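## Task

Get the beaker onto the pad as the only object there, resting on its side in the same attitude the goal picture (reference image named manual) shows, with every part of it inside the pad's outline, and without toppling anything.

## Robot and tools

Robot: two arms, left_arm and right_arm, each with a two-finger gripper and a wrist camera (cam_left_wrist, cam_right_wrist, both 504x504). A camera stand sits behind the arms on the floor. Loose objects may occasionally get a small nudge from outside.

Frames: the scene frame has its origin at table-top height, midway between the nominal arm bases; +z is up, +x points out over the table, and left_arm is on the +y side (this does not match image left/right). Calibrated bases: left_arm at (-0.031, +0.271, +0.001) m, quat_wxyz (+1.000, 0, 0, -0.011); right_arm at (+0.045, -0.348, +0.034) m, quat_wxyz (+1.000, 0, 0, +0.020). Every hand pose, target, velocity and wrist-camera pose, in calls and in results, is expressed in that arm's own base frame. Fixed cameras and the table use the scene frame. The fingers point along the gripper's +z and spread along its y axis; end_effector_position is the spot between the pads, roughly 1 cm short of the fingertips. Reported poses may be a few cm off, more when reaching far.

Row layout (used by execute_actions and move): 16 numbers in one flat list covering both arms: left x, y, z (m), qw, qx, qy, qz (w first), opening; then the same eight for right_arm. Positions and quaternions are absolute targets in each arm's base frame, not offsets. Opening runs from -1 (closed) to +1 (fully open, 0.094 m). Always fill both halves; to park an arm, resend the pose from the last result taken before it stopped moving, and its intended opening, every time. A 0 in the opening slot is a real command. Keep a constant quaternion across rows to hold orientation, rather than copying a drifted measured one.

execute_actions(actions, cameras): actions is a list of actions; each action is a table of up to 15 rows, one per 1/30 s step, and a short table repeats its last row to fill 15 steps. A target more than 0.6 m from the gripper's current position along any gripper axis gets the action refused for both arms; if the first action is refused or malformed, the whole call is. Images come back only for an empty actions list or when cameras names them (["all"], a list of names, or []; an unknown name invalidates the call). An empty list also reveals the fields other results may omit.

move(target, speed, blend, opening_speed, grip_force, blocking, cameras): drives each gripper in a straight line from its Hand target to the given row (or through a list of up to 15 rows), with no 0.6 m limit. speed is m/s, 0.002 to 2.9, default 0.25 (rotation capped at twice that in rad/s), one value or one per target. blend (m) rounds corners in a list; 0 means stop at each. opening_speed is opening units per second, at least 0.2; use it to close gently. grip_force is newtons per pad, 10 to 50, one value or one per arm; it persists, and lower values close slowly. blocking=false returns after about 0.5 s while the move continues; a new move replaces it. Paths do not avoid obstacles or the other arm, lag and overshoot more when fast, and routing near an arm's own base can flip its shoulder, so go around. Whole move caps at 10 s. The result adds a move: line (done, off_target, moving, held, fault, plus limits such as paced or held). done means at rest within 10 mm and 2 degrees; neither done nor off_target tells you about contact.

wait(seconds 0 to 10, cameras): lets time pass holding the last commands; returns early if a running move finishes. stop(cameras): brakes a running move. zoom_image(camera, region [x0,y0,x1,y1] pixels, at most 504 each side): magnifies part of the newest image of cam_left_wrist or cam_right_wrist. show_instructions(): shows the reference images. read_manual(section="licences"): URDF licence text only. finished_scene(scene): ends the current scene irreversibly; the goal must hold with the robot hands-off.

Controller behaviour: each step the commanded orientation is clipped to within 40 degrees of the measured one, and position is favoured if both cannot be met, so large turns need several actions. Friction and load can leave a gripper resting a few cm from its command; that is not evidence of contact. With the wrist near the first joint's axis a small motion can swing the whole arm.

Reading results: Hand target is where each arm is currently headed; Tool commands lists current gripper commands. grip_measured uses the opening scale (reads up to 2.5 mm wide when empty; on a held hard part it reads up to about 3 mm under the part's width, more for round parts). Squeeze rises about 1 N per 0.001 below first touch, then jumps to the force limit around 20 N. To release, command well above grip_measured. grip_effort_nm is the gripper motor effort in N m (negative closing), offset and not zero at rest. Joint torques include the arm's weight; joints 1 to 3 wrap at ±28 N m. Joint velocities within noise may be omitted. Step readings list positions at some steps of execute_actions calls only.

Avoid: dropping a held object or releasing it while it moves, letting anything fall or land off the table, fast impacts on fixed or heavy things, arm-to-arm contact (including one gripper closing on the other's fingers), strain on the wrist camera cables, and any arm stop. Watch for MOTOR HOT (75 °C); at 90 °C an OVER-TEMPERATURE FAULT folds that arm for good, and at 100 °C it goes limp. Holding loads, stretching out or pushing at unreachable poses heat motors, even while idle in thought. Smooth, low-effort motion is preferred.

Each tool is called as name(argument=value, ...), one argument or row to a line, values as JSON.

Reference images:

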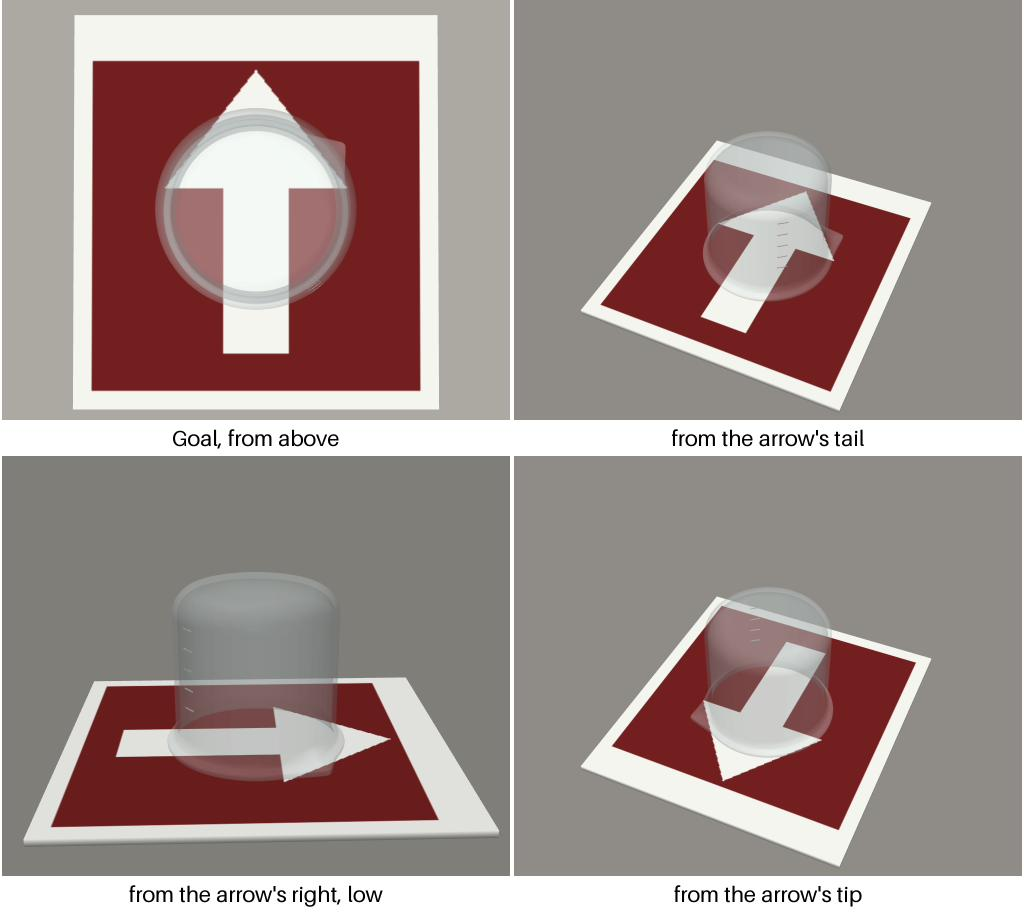

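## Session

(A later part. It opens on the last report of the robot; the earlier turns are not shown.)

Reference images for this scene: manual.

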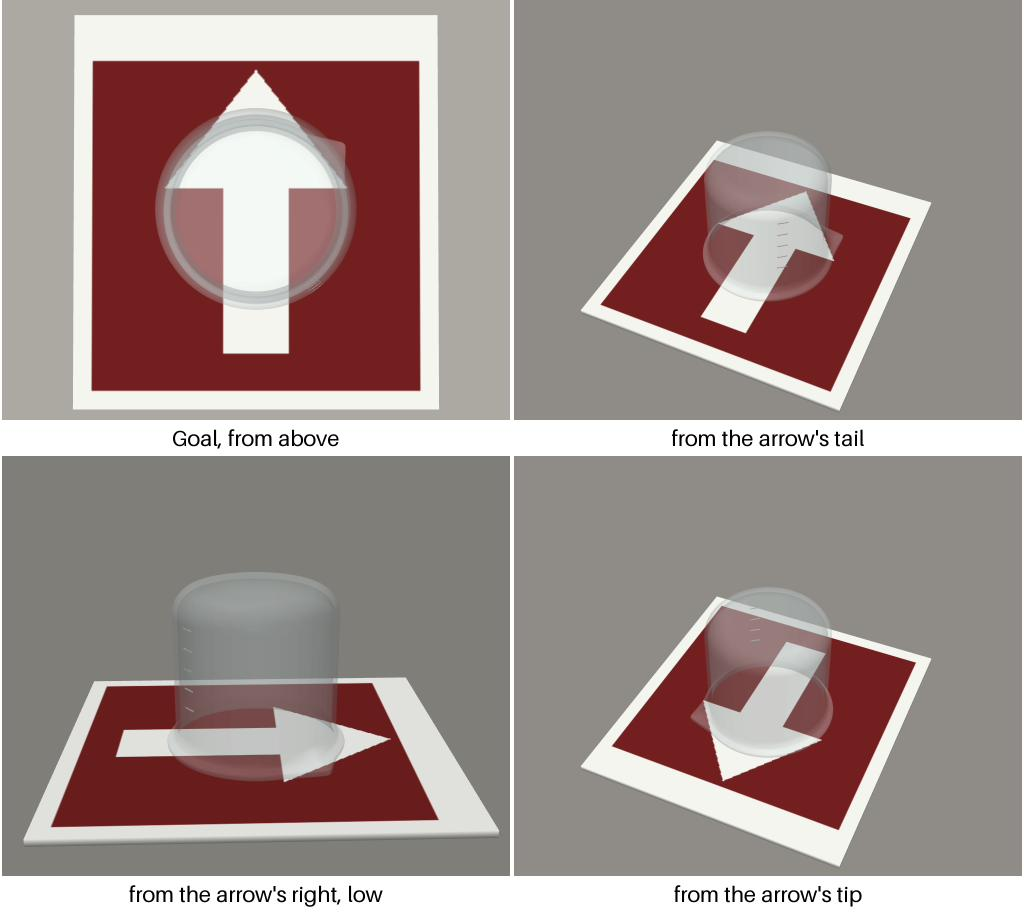

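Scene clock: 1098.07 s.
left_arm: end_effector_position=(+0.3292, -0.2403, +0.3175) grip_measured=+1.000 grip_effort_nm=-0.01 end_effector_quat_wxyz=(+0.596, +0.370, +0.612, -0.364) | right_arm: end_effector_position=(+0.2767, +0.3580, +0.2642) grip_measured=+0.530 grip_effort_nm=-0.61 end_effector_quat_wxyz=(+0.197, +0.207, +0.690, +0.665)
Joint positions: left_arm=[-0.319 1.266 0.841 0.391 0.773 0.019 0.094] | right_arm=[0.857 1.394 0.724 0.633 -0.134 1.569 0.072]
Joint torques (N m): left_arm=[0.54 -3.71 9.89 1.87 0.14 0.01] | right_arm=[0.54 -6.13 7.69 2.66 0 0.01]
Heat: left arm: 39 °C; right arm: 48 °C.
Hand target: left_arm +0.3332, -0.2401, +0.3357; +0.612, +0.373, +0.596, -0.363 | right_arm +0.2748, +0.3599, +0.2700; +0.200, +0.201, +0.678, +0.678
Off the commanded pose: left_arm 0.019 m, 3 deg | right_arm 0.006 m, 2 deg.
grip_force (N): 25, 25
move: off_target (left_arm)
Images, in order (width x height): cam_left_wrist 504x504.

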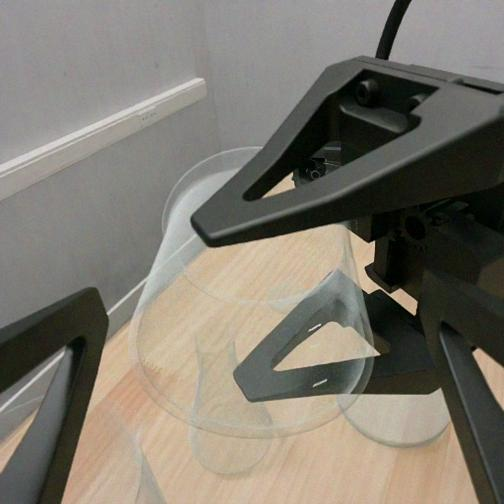

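move(
  target=[0.336, -0.2395, 0.319, 0.6123, 0.3733, 0.5961, -0.3635, 1.0, 0.275, 0.36, 0.27, 0.2008, 0.2008, 0.678, 0.678, 0.3],
  speed=0.04,
  cameras=["cam_left_wrist"],
)

Scene clock: 1201.73 s.
left_arm: end_effector_position=(+0.3341, -0.2407, +0.3236) grip_measured=+1.000 grip_effort_nm=-0.01 end_effector_quat_wxyz=(+0.613, +0.375, +0.595, -0.360) | right_arm: end_effector_position=(+0.2767, +0.3580, +0.2643) grip_measured=+0.530 grip_effort_nm=-0.61 end_effector_quat_wxyz=(+0.197, +0.207, +0.689, +0.666)
Joint positions: left_arm=[-0.314 1.289 0.841 0.466 0.78 0.019 0.094] | right_arm=[0.857 1.394 0.724 0.634 -0.134 1.569 0.072]
Joint torques (N m): left_arm=[0.47 -3.9 5.89 1.88 0.13 -0.01] | right_arm=[0.55 -6.13 7.68 2.66 0 0.01]
Motor temperatures (°C): left_arm=[28 28 42 38 29 28 28] | right_arm=[28 30 31 55 27 29 27]
Heat: left arm: 42 °C; right arm: 55 °C.
Hand target: left_arm +0.3360, -0.2394, +0.3190; +0.612, +0.373, +0.596, -0.363 | right_arm +0.2748, +0.3599, +0.2700; +0.200, +0.201, +0.678, +0.678
Off the commanded pose: left_arm 0.005 m, 0 deg | right_arm 0.006 m, 2 deg.
grip_force (N): 25, 25
move: done
Images, in order (width x height): cam_left_wrist 504x504.

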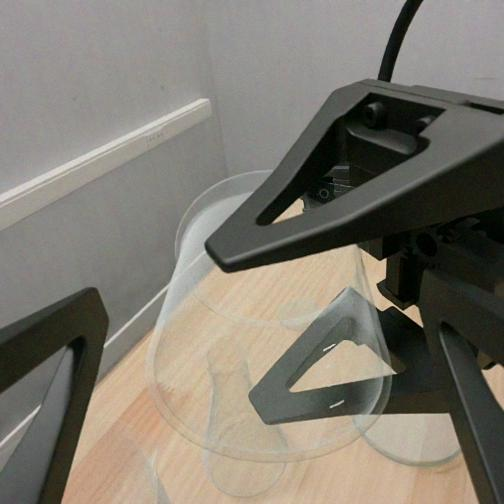

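move(
  target=[0.334, -0.2395, 0.297, 0.6123, 0.3733, 0.5961, -0.3635, 1.0, 0.275, 0.36, 0.27, 0.2008, 0.2008, 0.678, 0.678, 0.3],
  speed=0.04,
  cameras=["cam_left_wrist"],
)

Scene clock: 1211.70 s.
left_arm: end_effector_position=(+0.3332, -0.2404, +0.3039) grip_measured=+1.000 grip_effort_nm=-0.01 end_effector_quat_wxyz=(+0.615, +0.375, +0.593, -0.360) | right_arm: end_effector_position=(+0.2767, +0.3580, +0.2643) grip_measured=+0.530 grip_effort_nm=-0.61 end_effector_quat_wxyz=(+0.197, +0.207, +0.689, +0.666)
Joint positions: left_arm=[-0.314 1.308 0.769 0.562 0.78 0.018 0.094] | right_arm=[0.857 1.394 0.724 0.634 -0.134 1.569 0.072]
Joint torques (N m): left_arm=[0.38 -3.92 5.39 1.89 0.14 0] | right_arm=[0.54 -6.15 7.69 2.66 0 0.01]
Motor temperatures (°C): left_arm=[28 28 40 38 29 28 28] | right_arm=[28 30 31 55 27 29 27]
Heat: left arm: 40 °C; right arm: 55 °C.
Hand target: left_arm +0.3340, -0.2395, +0.2970; +0.612, +0.373, +0.596, -0.363 | right_arm +0.2748, +0.3599, +0.2700; +0.200, +0.201, +0.678, +0.678
Off the commanded pose: left_arm 0.007 m, 1 deg | right_arm 0.006 m, 2 deg.
grip_force (N): 25, 25
move: done
Images, in order (width x height): cam_left_wrist 504x504.

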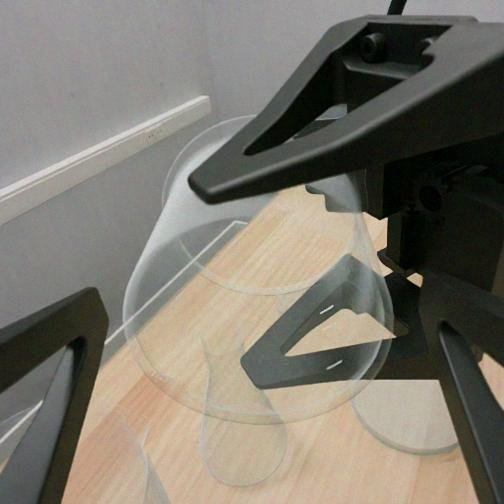

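move(
  target=[0.342, -0.2543, 0.294, 0.6123, 0.3733, 0.5961, -0.3635, 1.0, 0.275, 0.36, 0.27, 0.2008, 0.2008, 0.678, 0.678, 0.3],
  speed=0.04,
  cameras=["cam_left_wrist"],
)

Scene clock: 1226.30 s.
left_arm: end_effector_position=(+0.3393, -0.2517, +0.2881) grip_measured=+1.000 grip_effort_nm=-0.01 end_effector_quat_wxyz=(+0.604, +0.374, +0.602, -0.364) | right_arm: end_effector_position=(+0.2767, +0.3580, +0.2643) grip_measured=+0.530 grip_effort_nm=-0.61 end_effector_quat_wxyz=(+0.197, +0.207, +0.689, +0.666)
Joint positions: left_arm=[-0.345 1.364 0.769 0.588 0.752 0.018 0.094] | right_arm=[0.857 1.394 0.724 0.634 -0.134 1.569 0.072]
Joint torques (N m): left_arm=[-0.53 -4.31 7.42 1.85 -0.04 0] | right_arm=[0.54 -6.13 7.69 2.66 0 0.01]
Motor temperatures (°C): left_arm=[28 28 38 40 29 28 28] | right_arm=[28 30 31 56 26 29 27]
Heat: left arm: 40 °C; right arm: 56 °C.
Hand target: left_arm +0.3418, -0.2542, +0.2940; +0.612, +0.373, +0.596, -0.363 | right_arm +0.2748, +0.3599, +0.2700; +0.200, +0.201, +0.678, +0.678
Off the commanded pose: left_arm 0.007 m, 1 deg | right_arm 0.006 m, 2 deg.
grip_force (N): 25, 25
move: done
Images, in order (width x height): cam_left_wrist 504x504.

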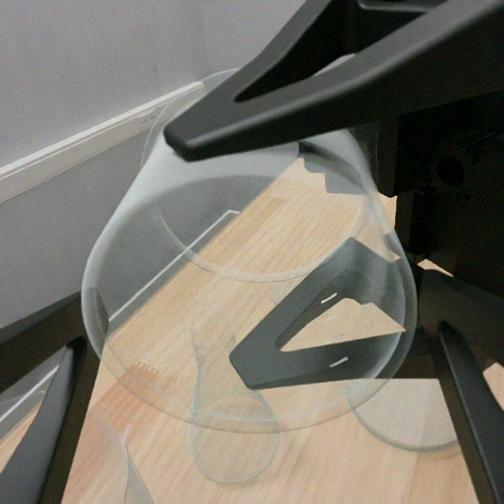

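move(
  target=[0.3435, -0.257, 0.312, 0.6123, 0.3733, 0.5961, -0.3635, 1.0, 0.275, 0.36, 0.27, 0.2008, 0.2008, 0.678, 0.678, 0.3],
  speed=0.04,
  cameras=["cam_left_wrist"],
)

Scene clock: 1243.00 s.
left_arm: end_effector_position=(+0.3419, -0.2540, +0.2943) grip_measured=+1.000 grip_effort_nm=-0.01 end_effector_quat_wxyz=(+0.600, +0.372, +0.607, -0.364) | right_arm: end_effector_position=(+0.2767, +0.3580, +0.2643) grip_measured=+0.530 grip_effort_nm=-0.61 end_effector_quat_wxyz=(+0.197, +0.207, +0.689, +0.666)
Joint positions: left_arm=[-0.35 1.364 0.806 0.539 0.745 0.017 0.094] | right_arm=[0.857 1.394 0.724 0.634 -0.134 1.569 0.072]
Joint torques (N m): left_arm=[-0.73 -5.63 9.48 1.59 -0.01 -0.01] | right_arm=[0.54 -6.13 7.69 2.66 0 0.01]
Motor temperatures (°C): left_arm=[28 28 38 40 29 28 28] | right_arm=[28 30 31 57 26 28 27]
Heat: left arm: 40 °C; right arm: 57 °C.
Hand target: left_arm +0.3428, -0.2566, +0.3119; +0.612, +0.373, +0.595, -0.363 | right_arm +0.2748, +0.3599, +0.2700; +0.200, +0.201, +0.678, +0.678
Off the commanded pose: left_arm 0.018 m, 2 deg | right_arm 0.006 m, 2 deg.
grip_force (N): 25, 25
move: off_target (left_arm)
Images, in order (width x height): cam_left_wrist 504x504.

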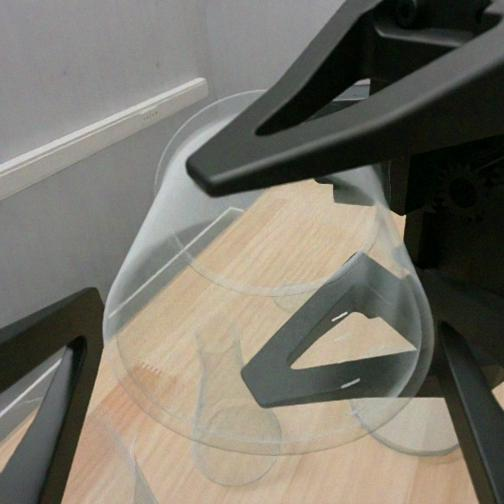

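move(
  target=[0.338, -0.2595, 0.314, 0.6123, 0.3733, 0.5961, -0.3635, 1.0, 0.275, 0.36, 0.27, 0.2008, 0.2008, 0.678, 0.678, 0.3],
  speed=0.04,
  cameras=["cam_left_wrist"],
)

Scene clock: 1254.77 s.
left_arm: end_effector_position=(+0.3401, -0.2583, +0.2916) grip_measured=+1.000 grip_effort_nm=-0.01 end_effector_quat_wxyz=(+0.596, +0.372, +0.611, -0.365) | right_arm: end_effector_position=(+0.2767, +0.3580, +0.2643) grip_measured=+0.530 grip_effort_nm=-0.61 end_effector_quat_wxyz=(+0.197, +0.207, +0.689, +0.666)
Joint positions: left_arm=[-0.366 1.364 0.806 0.526 0.73 0.017 0.094] | right_arm=[0.857 1.394 0.724 0.634 -0.134 1.569 0.072]
Joint torques (N m): left_arm=[-0.57 -7.23 8.96 1.58 0.02 0] | right_arm=[0.54 -6.15 7.69 2.66 0 0]
Motor temperatures (°C): left_arm=[28 28 41 40 29 28 28] | right_arm=[28 30 31 57 26 28 27]
Heat: left arm: 41 °C; right arm: 57 °C.
Hand target: left_arm +0.3374, -0.2592, +0.3138; +0.612, +0.373, +0.595, -0.364 | right_arm +0.2748, +0.3599, +0.2700; +0.200, +0.201, +0.678, +0.678
Off the commanded pose: left_arm 0.023 m, 3 deg | right_arm 0.006 m, 2 deg.
grip_force (N): 25, 25
move: off_target (left_arm)
Images, in order (width x height): cam_left_wrist 504x504.

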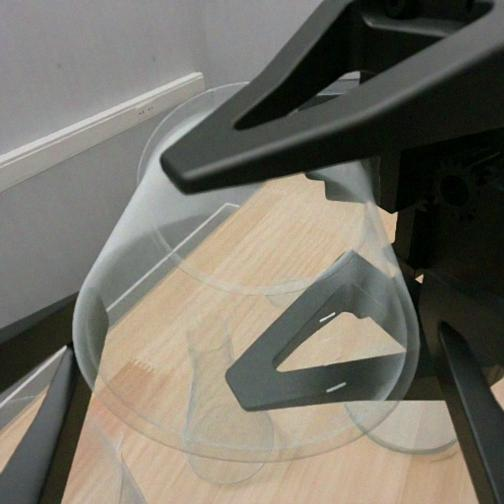

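move(
  target=[0.338, -0.2595, 0.320, 0.6123, 0.3733, 0.5961, -0.3635, 1.0, 0.275, 0.36, 0.27, 0.2008, 0.2008, 0.678, 0.678, 0.3],
  speed=0.04,
  cameras=["cam_left_wrist"],
)

Scene clock: 1276.30 s.
left_arm: end_effector_position=(+0.3408, -0.2584, +0.2905) grip_measured=+1.000 grip_effort_nm=-0.01 end_effector_quat_wxyz=(+0.590, +0.370, +0.617, -0.366) | right_arm: end_effector_position=(+0.2767, +0.3580, +0.2643) grip_measured=+0.530 grip_effort_nm=-0.61 end_effector_quat_wxyz=(+0.197, +0.207, +0.689, +0.666)
Joint positions: left_arm=[-0.366 1.364 0.815 0.5 0.729 0.017 0.094] | right_arm=[0.857 1.394 0.724 0.634 -0.134 1.569 0.072]
Joint torques (N m): left_arm=[-0.57 -7.97 9.59 1.58 0.01 0] | right_arm=[0.54 -6.13 7.71 2.66 0 0.01]
Motor temperatures (°C): left_arm=[28 29 42 39 29 28 28] | right_arm=[28 30 31 58 26 28 27]
Heat: left arm: 42 °C; right arm: 58 °C.
Hand target: left_arm +0.3370, -0.2590, +0.3196; +0.612, +0.373, +0.595, -0.364 | right_arm +0.2748, +0.3599, +0.2700; +0.200, +0.201, +0.678, +0.678
Off the commanded pose: left_arm 0.030 m, 4 deg | right_arm 0.006 m, 2 deg.
grip_force (N): 25, 25
move: off_target (left_arm)
Images, in order (width x height): cam_left_wrist 504x504.

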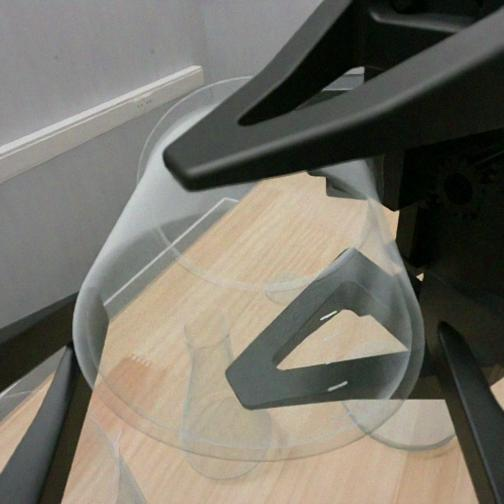

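move(
  target=[0.338, -0.2595, 0.330, 0.6123, 0.3733, 0.5961, -0.3635, 1.0, 0.275, 0.36, 0.27, 0.2008, 0.2008, 0.678, 0.678, 0.3],
  speed=0.04,
)

move(
  target=[0.338, -0.2595, 0.322, 0.6123, 0.3733, 0.5961, -0.3635, 1.0, 0.275, 0.36, 0.27, 0.2008, 0.2008, 0.678, 0.678, 0.3],
  speed=0.04,
  cameras=["cam_left_wrist"],
)

Scene clock: 1285.40 s.
left_arm: end_effector_position=(+0.3417, -0.2587, +0.3007) grip_measured=+1.000 grip_effort_nm=-0.01 end_effector_quat_wxyz=(+0.590, +0.370, +0.617, -0.366) | right_arm: end_effector_position=(+0.2767, +0.3580, +0.2643) grip_measured=+0.530 grip_effort_nm=-0.61 end_effector_quat_wxyz=(+0.197, +0.207, +0.689, +0.666)
Joint positions: left_arm=[-0.366 1.356 0.85 0.458 0.729 0.017 0.094] | right_arm=[0.857 1.394 0.724 0.634 -0.134 1.569 0.072]
Joint torques (N m): left_arm=[-0.62 -7.87 9.61 1.62 0.01 0.02] | right_arm=[0.54 -6.13 7.69 2.66 -0.01 0.01]
Motor temperatures (°C): left_arm=[28 29 41 39 29 28 28] | right_arm=[28 30 31 58 26 28 27]
Heat: left arm: 41 °C; right arm: 58 °C.
Hand target: left_arm +0.3371, -0.2591, +0.3296; +0.612, +0.373, +0.595, -0.363 | right_arm +0.2748, +0.3599, +0.2700; +0.200, +0.201, +0.678, +0.678
Off the commanded pose: left_arm 0.030 m, 4 deg | right_arm 0.006 m, 2 deg.
grip_force (N): 25, 25
move: off_target (left_arm)

Scene clock: 1286.20 s.
left_arm: end_effector_position=(+0.3418, -0.2587, +0.3017) grip_measured=+1.000 grip_effort_nm=-0.01 end_effector_quat_wxyz=(+0.592, +0.371, +0.615, -0.366) | right_arm: end_effector_position=(+0.2767, +0.3580, +0.2643) grip_measured=+0.530 grip_effort_nm=-0.61 end_effector_quat_wxyz=(+0.197, +0.207, +0.689, +0.666)
Joint positions: left_arm=[-0.366 1.356 0.85 0.463 0.729 0.017 0.094] | right_arm=[0.857 1.394 0.724 0.634 -0.134 1.569 0.072]
Joint torques (N m): left_arm=[-0.7 -7.16 7.69 1.88 0.01 0.01] | right_arm=[0.55 -6.13 7.69 2.66 -0.01 0.01]
Motor temperatures (°C): left_arm=[28 29 41 39 29 28 28] | right_arm=[28 30 31 58 26 28 27]
Heat: left arm: 41 °C; right arm: 58 °C.
Hand target: left_arm +0.3376, -0.2593, +0.3218; +0.612, +0.373, +0.596, -0.363 | right_arm +0.2748, +0.3599, +0.2700; +0.200, +0.201, +0.678, +0.678
Off the commanded pose: left_arm 0.021 m, 3 deg | right_arm 0.006 m, 2 deg.
grip_force (N): 25, 25
move: off_target (left_arm)
Images, in order (width x height): cam_left_wrist 504x504.

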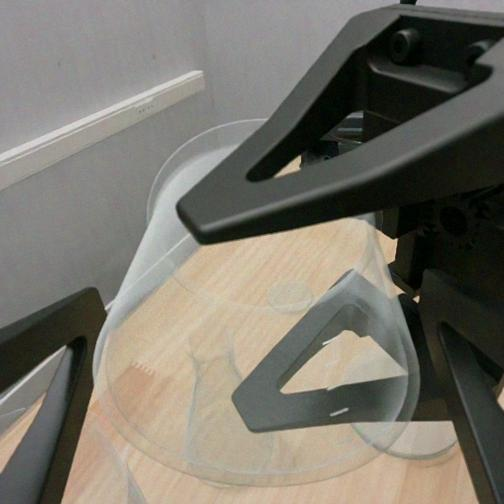

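move(
  target=[0.339, -0.2595, 0.308, 0.6123, 0.3733, 0.5961, -0.3635, 1.0, 0.275, 0.36, 0.27, 0.2008, 0.2008, 0.678, 0.678, 0.3],
  speed=0.04,
)

move(
  target=[0.339, -0.2595, 0.300, 0.6123, 0.3733, 0.5961, -0.3635, 1.0, 0.275, 0.36, 0.27, 0.2008, 0.2008, 0.678, 0.678, 0.3],
  speed=0.04,
  cameras=["cam_left_wrist"],
)

Scene clock: 1300.00 s.
left_arm: end_effector_position=(+0.3413, -0.2586, +0.3097) grip_measured=+1.000 grip_effort_nm=-0.01 end_effector_quat_wxyz=(+0.609, +0.374, +0.598, -0.362) | right_arm: end_effector_position=(+0.2767, +0.3580, +0.2643) grip_measured=+0.530 grip_effort_nm=-0.61 end_effector_quat_wxyz=(+0.197, +0.207, +0.689, +0.666)
Joint positions: left_arm=[-0.366 1.356 0.841 0.523 0.729 0.017 0.094] | right_arm=[0.857 1.394 0.724 0.634 -0.134 1.569 0.072]
Joint torques (N m): left_arm=[-0.61 -5.5 5.44 1.9 0 0.02] | right_arm=[0.54 -6.13 7.69 2.66 0 0.01]
Motor temperatures (°C): left_arm=[28 30 41 39 29 28 28] | right_arm=[28 30 31 59 26 28 27]
Heat: left arm: 41 °C; right arm: 59 °C.
Hand target: left_arm +0.3390, -0.2595, +0.3081; +0.612, +0.373, +0.596, -0.363 | right_arm +0.2748, +0.3599, +0.2700; +0.200, +0.201, +0.678, +0.678
Off the commanded pose: left_arm 0.003 m, 0 deg | right_arm 0.006 m, 2 deg.
grip_force (N): 25, 25
move: done

Scene clock: 1300.97 s.
left_arm: end_effector_position=(+0.3396, -0.2579, +0.3058) grip_measured=+1.000 grip_effort_nm=-0.01 end_effector_quat_wxyz=(+0.613, +0.374, +0.594, -0.362) | right_arm: end_effector_position=(+0.2767, +0.3580, +0.2643) grip_measured=+0.530 grip_effort_nm=-0.61 end_effector_quat_wxyz=(+0.197, +0.207, +0.689, +0.666)
Joint positions: left_arm=[-0.366 1.356 0.816 0.558 0.729 0.017 0.094] | right_arm=[0.857 1.394 0.724 0.634 -0.134 1.569 0.072]
Joint torques (N m): left_arm=[-0.58 -4.72 5.37 1.88 0 -0.02] | right_arm=[0.54 -6.13 7.69 2.66 0 0.01]
Motor temperatures (°C): left_arm=[28 30 41 39 29 28 28] | right_arm=[28 30 31 59 26 28 27]
Heat: left arm: 41 °C; right arm: 59 °C.
Hand target: left_arm +0.3390, -0.2595, +0.3000; +0.612, +0.373, +0.596, -0.363 | right_arm +0.2748, +0.3599, +0.2700; +0.200, +0.201, +0.678, +0.678
Off the commanded pose: left_arm 0.006 m, 0 deg | right_arm 0.006 m, 2 deg.
grip_force (N): 25, 25
move: done
Images, in order (width x height): cam_left_wrist 504x504.

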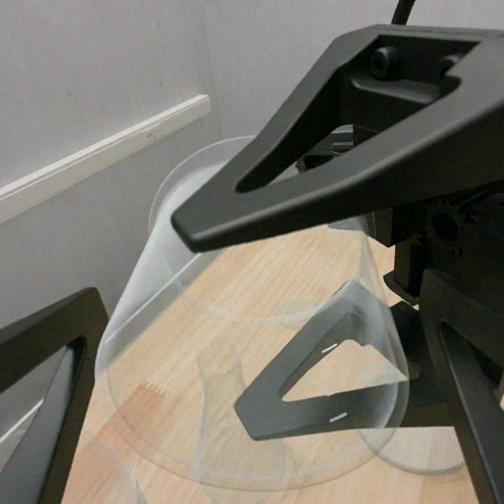

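move(
  target=[0.340, -0.2603, 0.292, 0.6123, 0.3733, 0.5961, -0.3635, 1.0, 0.275, 0.36, 0.27, 0.2008, 0.2008, 0.678, 0.678, 0.3],
  speed=0.04,
  cameras=["cam_left_wrist"],
)

Scene clock: 1307.30 s.
left_arm: end_effector_position=(+0.3400, -0.2581, +0.2993) grip_measured=+1.000 grip_effort_nm=-0.01 end_effector_quat_wxyz=(+0.614, +0.375, +0.593, -0.362) | right_arm: end_effector_position=(+0.2767, +0.3580, +0.2643) grip_measured=+0.530 grip_effort_nm=-0.61 end_effector_quat_wxyz=(+0.197, +0.207, +0.689, +0.666)
Joint positions: left_arm=[-0.366 1.367 0.794 0.595 0.729 0.017 0.094] | right_arm=[0.857 1.394 0.724 0.634 -0.134 1.569 0.072]
Joint torques (N m): left_arm=[-0.64 -4.44 5.42 1.86 -0.02 0.02] | right_arm=[0.54 -6.13 7.69 2.66 0 0.01]
Motor temperatures (°C): left_arm=[28 29 40 40 29 28 28] | right_arm=[28 30 31 59 26 28 27]
Heat: left arm: 40 °C; right arm: 59 °C.
Hand target: left_arm +0.3399, -0.2602, +0.2921; +0.612, +0.373, +0.596, -0.363 | right_arm +0.2748, +0.3599, +0.2700; +0.200, +0.201, +0.678, +0.678
Off the commanded pose: left_arm 0.008 m, 1 deg | right_arm 0.006 m, 2 deg.
grip_force (N): 25, 25
move: done
Images, in order (width x height): cam_left_wrist 504x504.

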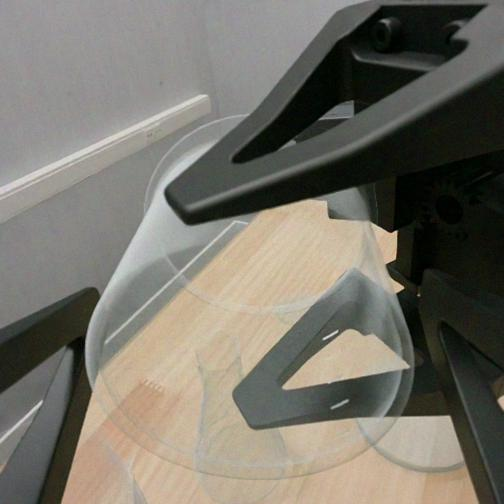

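move(
  target=[0.340, -0.2603, 0.292, 0.6123, 0.3733, 0.5961, -0.3635, 0.3, 0.275, 0.36, 0.27, 0.2008, 0.2008, 0.678, 0.678, 0.3],
  speed=0.04,
  opening_speed=0.3,
  cameras=["cam_left_wrist"],
)

Scene clock: 1316.67 s.
left_arm: end_effector_position=(+0.3401, -0.2581, +0.2995) grip_measured=+0.513 grip_effort_nm=-0.57 end_effector_quat_wxyz=(+0.615, +0.375, +0.592, -0.361) | right_arm: end_effector_position=(+0.2767, +0.3580, +0.2643) grip_measured=+0.530 grip_effort_nm=-0.61 end_effector_quat_wxyz=(+0.197, +0.207, +0.689, +0.666)
Joint positions: left_arm=[-0.366 1.367 0.794 0.597 0.728 0.017 0.071] | right_arm=[0.857 1.394 0.724 0.634 -0.134 1.569 0.072]
Joint torques (N m): left_arm=[-0.65 -4.36 5.35 1.88 -0.01 0.02] | right_arm=[0.54 -6.13 7.69 2.66 0 0.01]
Motor temperatures (°C): left_arm=[28 29 39 39 29 28 28] | right_arm=[28 30 31 59 26 28 27]
Heat: left arm: 39 °C; right arm: 59 °C.
Hand target: left_arm +0.3399, -0.2602, +0.2921; +0.612, +0.373, +0.596, -0.363 | right_arm +0.2748, +0.3599, +0.2700; +0.200, +0.201, +0.678, +0.678
Off the commanded pose: left_arm 0.008 m, 1 deg | right_arm 0.006 m, 2 deg.
grip_force (N): 25, 25
move: done
Images, in order (width x height): cam_left_wrist 504x504.

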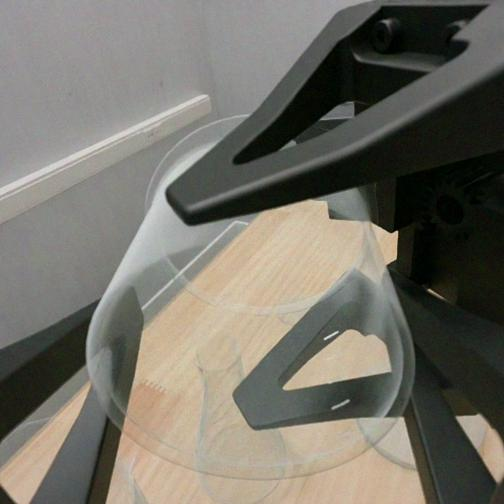

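move(
  target=[0.340, -0.2603, 0.292, 0.6123, 0.3733, 0.5961, -0.3635, 0.3, 0.275, 0.36, 0.27, 0.2008, 0.2008, 0.678, 0.678, 1.0],
  speed=0.04,
  opening_speed=0.4,
  cameras=["cam_left_wrist"],
)

Scene clock: 1323.47 s.
left_arm: end_effector_position=(+0.3402, -0.2580, +0.2995) grip_measured=+0.513 grip_effort_nm=-0.57 end_effector_quat_wxyz=(+0.615, +0.374, +0.593, -0.361) | right_arm: end_effector_position=(+0.2767, +0.3582, +0.2707) grip_measured=+0.998 grip_effort_nm=0.07 end_effector_quat_wxyz=(+0.201, +0.203, +0.681, +0.674)
Joint positions: left_arm=[-0.366 1.367 0.794 0.597 0.728 0.017 0.071] | right_arm=[0.857 1.394 0.724 0.66 -0.134 1.57 0.094]
Joint torques (N m): left_arm=[-0.68 -4.44 5.37 1.86 0 0.01] | right_arm=[0.55 -6.04 7.68 2.4 0 -0.01]
Motor temperatures (°C): left_arm=[28 29 39 39 29 28 28] | right_arm=[28 30 31 59 26 28 27]
Heat: left arm: 39 °C; right arm: 59 °C.
Hand target: left_arm +0.3398, -0.2602, +0.2921; +0.612, +0.373, +0.596, -0.363 | right_arm +0.2749, +0.3600, +0.2700; +0.201, +0.201, +0.678, +0.678
Off the commanded pose: left_arm 0.008 m, 1 deg | right_arm 0.003 m, 1 deg.
grip_force (N): 25, 25
move: done
Images, in order (width x height): cam_left_wrist 504x504.

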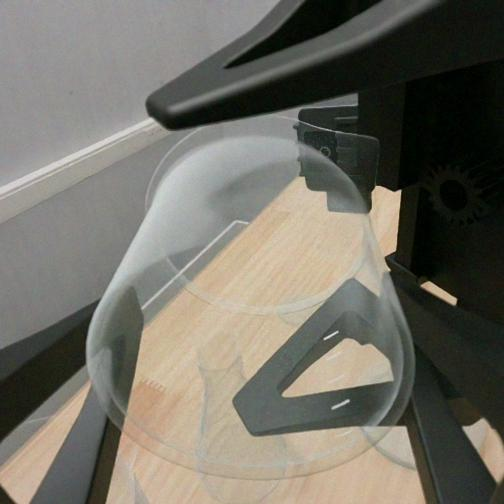

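move(
  target=[
    [0.340, -0.2603, 0.292, 0.6123, 0.3733, 0.5961, -0.3635, 0.3, 0.275, 0.36, 0.265, 0.2008, 0.2008, 0.678, 0.678, 1.0],
    [0.340, -0.2603, 0.292, 0.6123, 0.3733, 0.5961, -0.3635, 0.3, 0.2585, 0.335, 0.266, 0.2008, 0.2008, 0.678, 0.678, 1.0],
  ],
  speed=0.05,
  cameras=["cam_left_wrist"],
)

Scene clock: 1355.97 s.
left_arm: end_effector_position=(+0.3402, -0.2580, +0.2995) grip_measured=+0.513 grip_effort_nm=-0.57 end_effector_quat_wxyz=(+0.615, +0.374, +0.593, -0.361) | right_arm: end_effector_position=(+0.2586, +0.3410, +0.2661) grip_measured=+0.998 grip_effort_nm=0.06 end_effector_quat_wxyz=(+0.197, +0.197, +0.679, +0.679)
Joint positions: left_arm=[-0.366 1.367 0.794 0.597 0.728 0.017 0.071] | right_arm=[0.857 1.302 0.624 0.678 -0.148 1.57 0.094]
Joint torques (N m): left_arm=[-0.68 -4.44 5.31 1.89 0.01 0] | right_arm=[-0.68 -7.88 7.06 2.05 -0.01 0]
Motor temperatures (°C): left_arm=[28 29 38 39 28 28 28] | right_arm=[28 30 31 60 26 28 27]
Heat: left arm: 39 °C; right arm: 60 °C.
Hand target: left_arm +0.3398, -0.2602, +0.2921; +0.612, +0.373, +0.596, -0.363 | right_arm +0.2585, +0.3352, +0.2659; +0.201, +0.201, +0.678, +0.678
Off the commanded pose: left_arm 0.008 m, 1 deg | right_arm 0.006 m, 1 deg.
grip_force (N): 25, 25
move: done
Images, in order (width x height): cam_left_wrist 504x504.

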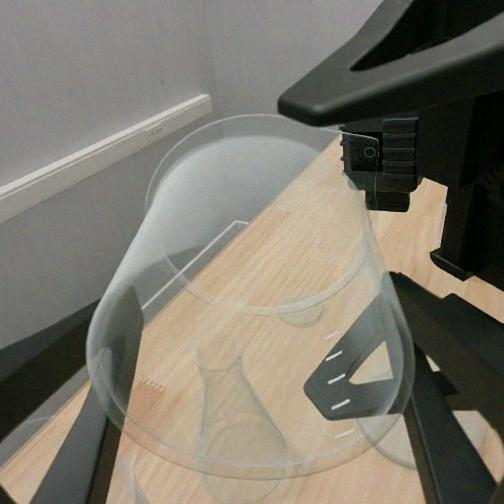

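move(
  target=[
    [0.340, -0.2603, 0.292, 0.6123, 0.3733, 0.5961, -0.3635, 0.3, 0.215, 0.268, 0.27, 0.2008, 0.2008, 0.678, 0.678, 1.0],
    [0.340, -0.2603, 0.292, 0.6123, 0.3733, 0.5961, -0.3635, 0.3, 0.33, 0.05, 0.27, 0.4582, 0.4582, 0.5386, 0.5386, 1.0],
  ],
  speed=[0.06, 0.15],
  cameras=["cam_left_wrist"],
)

Scene clock: 1368.40 s.
left_arm: end_effector_position=(+0.3402, -0.2580, +0.2995) grip_measured=+0.513 grip_effort_nm=-0.57 end_effector_quat_wxyz=(+0.615, +0.374, +0.593, -0.361) | right_arm: end_effector_position=(+0.3282, +0.0546, +0.2604) grip_measured=+0.998 grip_effort_nm=0.06 end_effector_quat_wxyz=(+0.445, +0.459, +0.552, +0.535)
Joint positions: left_arm=[-0.366 1.367 0.794 0.597 0.728 0.017 0.071] | right_arm=[0.138 0.781 0.396 0.355 -0.045 1.57 0.094]
Joint torques (N m): left_arm=[-0.65 -4.41 5.35 1.87 0 0.01] | right_arm=[-0.54 -1.68 9.61 2.36 0.12 0]
Motor temperatures (°C): left_arm=[28 29 38 39 28 28 28] | right_arm=[28 30 31 57 26 28 27]
Heat: left arm: 39 °C; right arm: 57 °C.
Hand target: left_arm +0.3398, -0.2602, +0.2921; +0.612, +0.373, +0.596, -0.363 | right_arm +0.3297, +0.0500, +0.2700; +0.458, +0.458, +0.539, +0.539
Off the commanded pose: left_arm 0.008 m, 1 deg | right_arm 0.011 m, 2 deg.
grip_force (N): 25, 25
move: off_target (right_arm)
Images, in order (width x height): cam_left_wrist 504x504.

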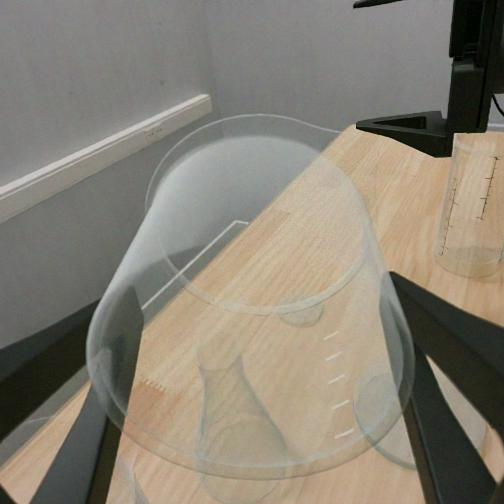

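zoom_image(
  camera="cam_left_wrist",
  region=[80, 90, 430, 490],
)

Scaled by 1.260 from the camera's 504x504 image, which has a finer 720x720 frame.

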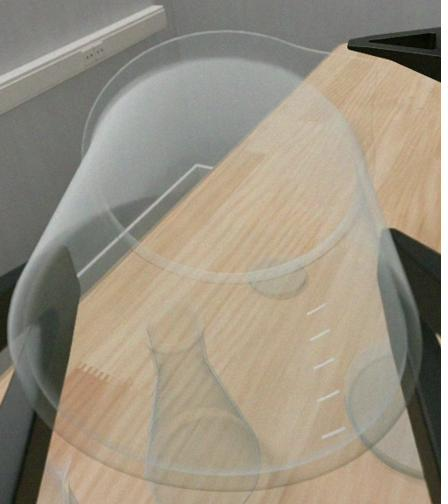

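move(
  target=[
    [0.290, -0.23, 0.26, 0.3036, 0.5625, 0.7330, -0.2330, 0.3, 0.33, 0.05, 0.27, 0.4582, 0.4582, 0.5386, 0.5386, 1.0],
    [0.257, -0.211, 0.17, 0, 0.8434, 0.5373, 0, 0.3, 0.33, 0.05, 0.27, 0.4582, 0.4582, 0.5386, 0.5386, 1.0],
  ],
  speed=0.15,
  blend=[0.03, 0],
  cameras=["cam_left_wrist"],
)

Scene clock: 1434.70 s.
left_arm: end_effector_position=(+0.2550, -0.2076, +0.1653) grip_measured=+0.513 grip_effort_nm=-0.57 end_effector_quat_wxyz=(-0.001, +0.840, +0.543, -0.001) | right_arm: end_effector_position=(+0.3282, +0.0546, +0.2605) grip_measured=+0.998 grip_effort_nm=0.06 end_effector_quat_wxyz=(+0.446, +0.459, +0.551, +0.535)
Joint positions: left_arm=[-0.685 1.803 1.723 -1.494 0.002 1.308 0.071] | right_arm=[0.138 0.781 0.396 0.356 -0.045 1.57 0.094]
Joint torques (N m): left_arm=[-0.54 -6.99 8.29 -0.22 0.02 0.12] | right_arm=[-0.55 -1.66 9.61 2.38 0.13 0]
Motor temperatures (°C): left_arm=[28 29 39 39 29 28 29] | right_arm=[28 29 34 55 26 28 27]
Heat: left arm: 39 °C; right arm: 55 °C.
Hand target: left_arm +0.2569, -0.2110, +0.1699; +0.001, +0.843, +0.537, +0.000 | right_arm +0.3297, +0.0500, +0.2700; +0.458, +0.458, +0.539, +0.539
Off the commanded pose: left_arm 0.006 m, 1 deg | right_arm 0.011 m, 2 deg.
grip_force (N): 25, 25
move: off_target (right_arm)
Images, in order (width x height): cam_left_wrist 504x504.

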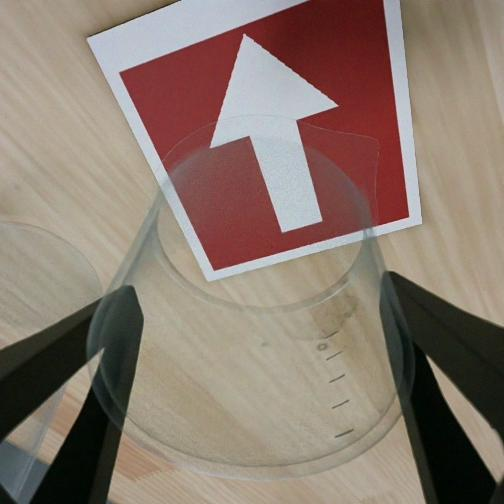

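move(
  target=[0.249, -0.207, 0.075, 0, 0.8434, 0.5373, 0, 0.3, 0.33, 0.05, 0.27, 0.4582, 0.4582, 0.5386, 0.5386, 1.0],
  speed=0.08,
  cameras=["cam_left_wrist"],
)

Scene clock: 1467.70 s.
left_arm: end_effector_position=(+0.2511, -0.2060, +0.0737) grip_measured=+0.513 grip_effort_nm=-0.57 end_effector_quat_wxyz=(-0.005, +0.841, +0.541, -0.002) | right_arm: end_effector_position=(+0.3282, +0.0546, +0.2605) grip_measured=+0.998 grip_effort_nm=0.07 end_effector_quat_wxyz=(+0.446, +0.459, +0.551, +0.535)
Joint positions: left_arm=[-0.69 1.803 1.358 -1.136 0.001 1.308 0.071] | right_arm=[0.138 0.781 0.396 0.356 -0.045 1.57 0.094]
Joint torques (N m): left_arm=[-0.62 -9.13 4.55 0.09 0.05 0.08] | right_arm=[-0.55 -1.68 9.61 2.37 0.13 0]
Motor temperatures (°C): left_arm=[28 29 38 36 28 28 29] | right_arm=[28 29 34 55 26 28 27]
Heat: left arm: 38 °C; right arm: 55 °C.
Hand target: left_arm +0.2490, -0.2070, +0.0750; +0.000, +0.843, +0.537, +0.000 | right_arm +0.3297, +0.0500, +0.2700; +0.458, +0.458, +0.539, +0.539
Off the commanded pose: left_arm 0.003 m, 1 deg | right_arm 0.011 m, 2 deg.
grip_force (N): 25, 25
move: off_target (right_arm)
Images, in order (width x height): cam_left_wrist 504x504.

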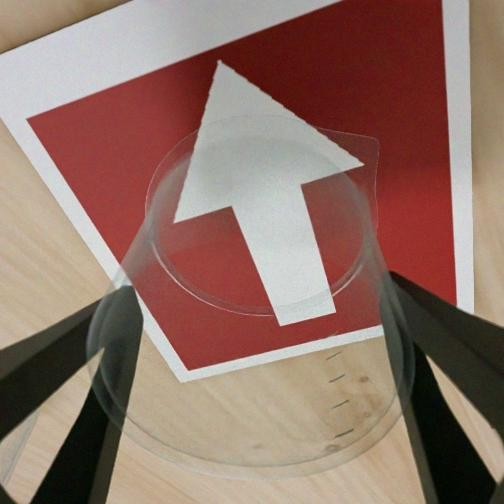

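move(
  target=[0.248, -0.202, 0.058, 0, 0.8434, 0.5373, 0, 0.3, 0.33, 0.05, 0.27, 0.4582, 0.4582, 0.5386, 0.5386, 1.0],
  speed=0.03,
  cameras=["cam_left_wrist"],
)

Scene clock: 1504.07 s.
left_arm: end_effector_position=(+0.2482, -0.2035, +0.0570) grip_measured=+0.513 grip_effort_nm=-0.57 end_effector_quat_wxyz=(-0.004, +0.842, +0.540, -0.002) | right_arm: end_effector_position=(+0.3282, +0.0546, +0.2605) grip_measured=+0.998 grip_effort_nm=0.07 end_effector_quat_wxyz=(+0.446, +0.459, +0.551, +0.535)
Joint positions: left_arm=[-0.69 1.803 1.289 -1.067 0.001 1.312 0.071] | right_arm=[0.138 0.781 0.396 0.356 -0.045 1.57 0.094]
Joint torques (N m): left_arm=[0.18 -8.98 4.51 0.07 0.05 0.11] | right_arm=[-0.57 -1.68 9.62 2.38 0.13 0]
Motor temperatures (°C): left_arm=[28 30 37 34 28 28 29] | right_arm=[28 29 34 55 26 28 27]
Heat: left arm: 37 °C; right arm: 55 °C.
Hand target: left_arm +0.2480, -0.2021, +0.0580; +0.000, +0.843, +0.537, +0.000 | right_arm +0.3297, +0.0500, +0.2700; +0.458, +0.458, +0.539, +0.539
Off the commanded pose: left_arm 0.002 m, 1 deg | right_arm 0.011 m, 2 deg.
grip_force (N): 25, 25
move: off_target (right_arm)
Images, in order (width x height): cam_left_wrist 504x504.

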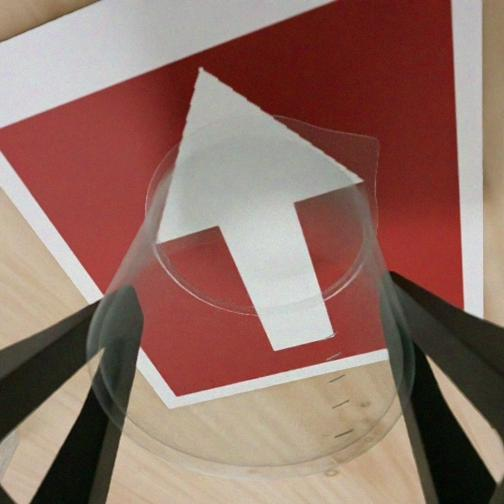

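move(
  target=[0.248, -0.202, 0.052, 0, 0.8434, 0.5373, 0, 0.3, 0.33, 0.05, 0.27, 0.4582, 0.4582, 0.5386, 0.5386, 1.0],
  speed=0.02,
)

move(
  target=[0.248, -0.202, 0.047, 0, 0.8434, 0.5373, 0, 0.3, 0.33, 0.05, 0.27, 0.4582, 0.4582, 0.5386, 0.5386, 1.0],
  speed=0.02,
  cameras=["cam_left_wrist"],
)

Scene clock: 1511.63 s.
left_arm: end_effector_position=(+0.2485, -0.2037, +0.0529) grip_measured=+0.513 grip_effort_nm=-0.57 end_effector_quat_wxyz=(-0.002, +0.842, +0.540, -0.001) | right_arm: end_effector_position=(+0.3282, +0.0546, +0.2605) grip_measured=+0.998 grip_effort_nm=0.07 end_effector_quat_wxyz=(+0.446, +0.459, +0.551, +0.535)
Joint positions: left_arm=[-0.69 1.803 1.273 -1.044 0.001 1.312 0.071] | right_arm=[0.138 0.781 0.396 0.356 -0.045 1.57 0.094]
Joint torques (N m): left_arm=[0.18 -8.49 4.45 0.07 0.05 0.1] | right_arm=[-0.55 -1.66 9.61 2.37 0.13 0]
Motor temperatures (°C): left_arm=[28 30 37 34 28 28 29] | right_arm=[28 29 34 55 26 28 27]
Heat: left arm: 37 °C; right arm: 55 °C.
Hand target: left_arm +0.2479, -0.2020, +0.0520; +0.000, +0.843, +0.537, +0.000 | right_arm +0.3297, +0.0500, +0.2700; +0.458, +0.458, +0.539, +0.539
Off the commanded pose: left_arm 0.002 m, 0 deg | right_arm 0.011 m, 2 deg.
grip_force (N): 25, 25
move: off_target (right_arm)

Scene clock: 1512.33 s.
left_arm: end_effector_position=(+0.2492, -0.2040, +0.0509) grip_measured=+0.513 grip_effort_nm=-0.57 end_effector_quat_wxyz=(+0.001, +0.842, +0.539, +0.001) | right_arm: end_effector_position=(+0.3282, +0.0546, +0.2605) grip_measured=+0.998 grip_effort_nm=0.06 end_effector_quat_wxyz=(+0.446, +0.459, +0.551, +0.535)
Joint positions: left_arm=[-0.69 1.803 1.265 -1.031 -0.001 1.312 0.071] | right_arm=[0.138 0.781 0.396 0.356 -0.045 1.57 0.094]
Joint torques (N m): left_arm=[0.21 -8.13 4 0.17 0.05 0.11] | right_arm=[-0.57 -1.66 9.61 2.37 0.13 0]
Motor temperatures (°C): left_arm=[28 30 37 34 28 28 29] | right_arm=[28 29 34 55 26 28 27]
Heat: left arm: 37 °C; right arm: 55 °C.
Hand target: left_arm +0.2479, -0.2019, +0.0470; +0.000, +0.843, +0.537, +0.000 | right_arm +0.3297, +0.0500, +0.2700; +0.458, +0.458, +0.539, +0.539
Off the commanded pose: left_arm 0.005 m, 0 deg | right_arm 0.011 m, 2 deg.
grip_force (N): 25, 25
move: off_target (right_arm)
Images, in order (width x height): cam_left_wrist 504x504.

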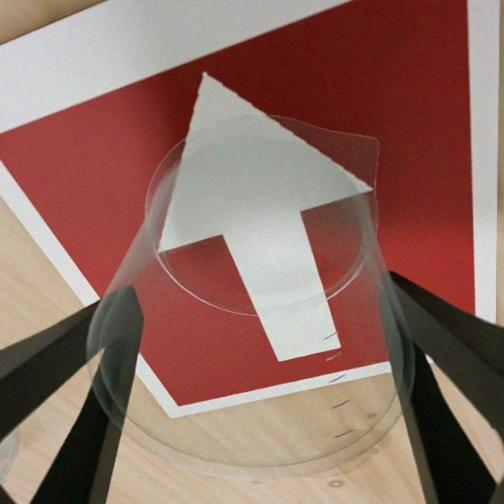

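move(
  target=[0.248, -0.202, 0.042, 0, 0.8434, 0.5373, 0, 0.3, 0.33, 0.05, 0.27, 0.4582, 0.4582, 0.5386, 0.5386, 1.0],
  speed=0.02,
  cameras=["cam_left_wrist"],
)

Scene clock: 1520.07 s.
left_arm: end_effector_position=(+0.2494, -0.2038, +0.0497) grip_measured=+0.512 grip_effort_nm=-0.57 end_effector_quat_wxyz=(+0.001, +0.842, +0.539, +0.002) | right_arm: end_effector_position=(+0.3282, +0.0546, +0.2605) grip_measured=+0.998 grip_effort_nm=0.06 end_effector_quat_wxyz=(+0.446, +0.459, +0.551, +0.535)
Joint positions: left_arm=[-0.69 1.803 1.259 -1.024 -0.003 1.312 0.071] | right_arm=[0.138 0.781 0.396 0.356 -0.045 1.57 0.094]
Joint torques (N m): left_arm=[0.18 -7.6 3.47 0.32 0.07 0.1] | right_arm=[-0.55 -1.68 9.62 2.37 0.13 0]
Motor temperatures (°C): left_arm=[28 30 37 34 28 28 29] | right_arm=[28 29 34 55 26 28 27]
Heat: left arm: 37 °C; right arm: 55 °C.
Hand target: left_arm +0.2478, -0.2019, +0.0421; +0.000, +0.843, +0.537, +0.000 | right_arm +0.3297, +0.0500, +0.2700; +0.458, +0.458, +0.539, +0.539
Off the commanded pose: left_arm 0.008 m, 0 deg | right_arm 0.011 m, 2 deg.
grip_force (N): 25, 25
move: off_target (right_arm)
Images, in order (width x height): cam_left_wrist 504x504.

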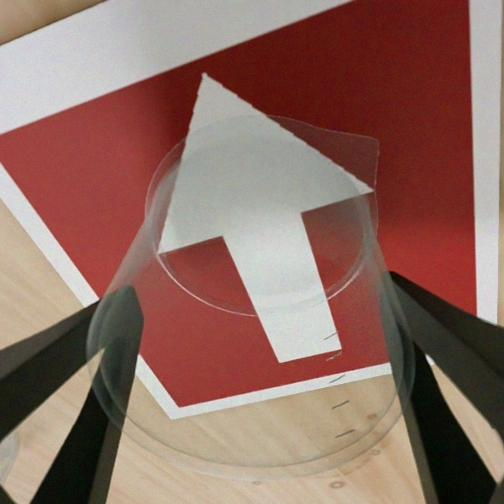

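move(
  target=[0.248, -0.202, 0.044, 0, 0.8434, 0.5373, 0, 0.75, 0.33, 0.05, 0.27, 0.4582, 0.4582, 0.5386, 0.5386, 1.0],
  speed=0.02,
  opening_speed=0.25,
  cameras=["cam_left_wrist"],
)

Scene clock: 1530.57 s.
left_arm: end_effector_position=(+0.2497, -0.2040, +0.0481) grip_measured=+0.748 grip_effort_nm=0.08 end_effector_quat_wxyz=(+0.003, +0.842, +0.539, +0.002) | right_arm: end_effector_position=(+0.3282, +0.0546, +0.2605) grip_measured=+0.998 grip_effort_nm=0.07 end_effector_quat_wxyz=(+0.446, +0.459, +0.551, +0.535)
Joint positions: left_arm=[-0.69 1.803 1.253 -1.014 -0.003 1.312 0.082] | right_arm=[0.138 0.781 0.396 0.356 -0.045 1.57 0.094]
Joint torques (N m): left_arm=[0.16 -7.79 4.27 0.14 0.06 0.12] | right_arm=[-0.55 -1.66 9.61 2.38 0.13 -0.01]
Motor temperatures (°C): left_arm=[28 30 37 33 28 28 29] | right_arm=[28 29 34 55 26 28 27]
Heat: left arm: 37 °C; right arm: 55 °C.
Hand target: left_arm +0.2480, -0.2021, +0.0441; +0.000, +0.843, +0.537, +0.000 | right_arm +0.3297, +0.0500, +0.2700; +0.458, +0.458, +0.539, +0.539
Off the commanded pose: left_arm 0.005 m, 1 deg | right_arm 0.011 m, 2 deg.
grip_force (N): 25, 25
move: off_target (right_arm)
Images, in order (width x height): cam_left_wrist 504x504.

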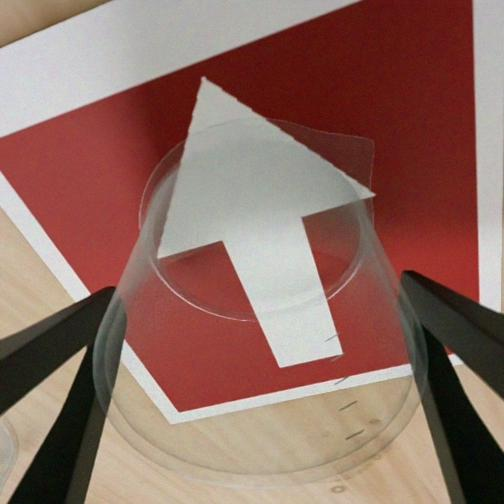

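move(
  target=[
    [0.248, -0.202, 0.044, 0, 0.8434, 0.5373, 0, 1.0, 0.33, 0.05, 0.27, 0.4582, 0.4582, 0.5386, 0.5386, 1.0],
    [0.247, -0.203, 0.095, 0, 0.8434, 0.5373, 0, 1.0, 0.33, 0.05, 0.27, 0.4582, 0.4582, 0.5386, 0.5386, 1.0],
    [0.243, -0.199, 0.17, 0, 0.8434, 0.5373, 0, 1.0, 0.33, 0.05, 0.27, 0.4582, 0.4582, 0.5386, 0.5386, 1.0],
  ],
  speed=[0.02, 0.04, 0.08],
  blend=[0, 0.01, 0],
  opening_speed=0.4,
  cameras=["cam_left_wrist"],
)

Scene clock: 1544.80 s.
left_arm: end_effector_position=(+0.2420, -0.1977, +0.1499) grip_measured=+0.998 grip_effort_nm=0.08 end_effector_quat_wxyz=(-0.026, +0.842, +0.539, -0.007) | right_arm: end_effector_position=(+0.3282, +0.0546, +0.2605) grip_measured=+0.998 grip_effort_nm=0.06 end_effector_quat_wxyz=(+0.446, +0.459, +0.551, +0.535)
Joint positions: left_arm=[-0.69 1.781 1.633 -1.477 -0.003 1.313 0.094] | right_arm=[0.138 0.781 0.396 0.356 -0.045 1.57 0.094]
Joint torques (N m): left_arm=[-0.06 -11.04 8.02 -0.32 0.06 0.1] | right_arm=[-0.55 -1.66 9.61 2.38 0.12 0]
Motor temperatures (°C): left_arm=[28 30 37 33 28 28 29] | right_arm=[28 29 34 55 26 28 27]
Heat: left arm: 37 °C; right arm: 55 °C.
Hand target: left_arm +0.2426, -0.1987, +0.1694; +0.000, +0.843, +0.537, +0.000 | right_arm +0.3297, +0.0500, +0.2700; +0.458, +0.458, +0.539, +0.539
Off the commanded pose: left_arm 0.020 m, 3 deg | right_arm 0.011 m, 2 deg.
grip_force (N): 25, 25
move: off_target (left_arm, right_arm)
Images, in order (width x height): cam_left_wrist 504x504.

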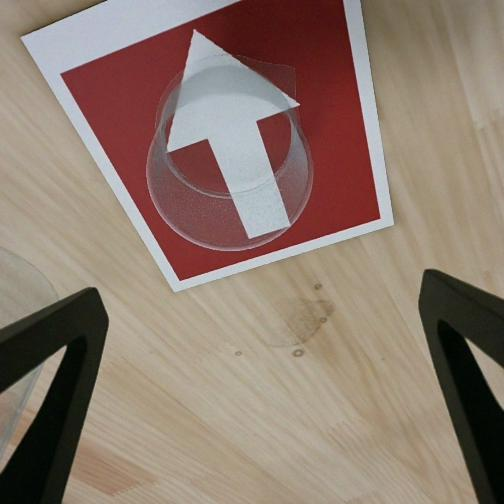

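zoom_image(
  camera="cam_left_wrist",
  region=[20, 0, 400, 300],
)

Scaled by 1.326 from the camera's 504x504 image, which has a finer 720x720 frame.

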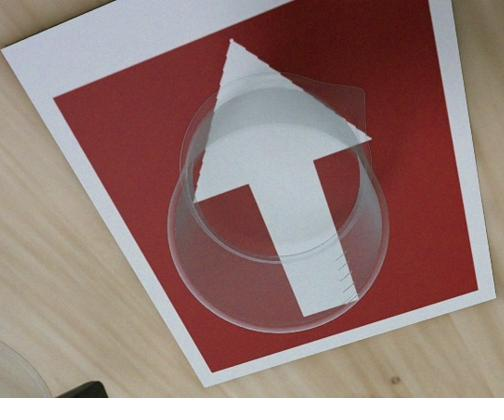

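finished_scene(
  scene=2,
)

The scene is finished: the task was done.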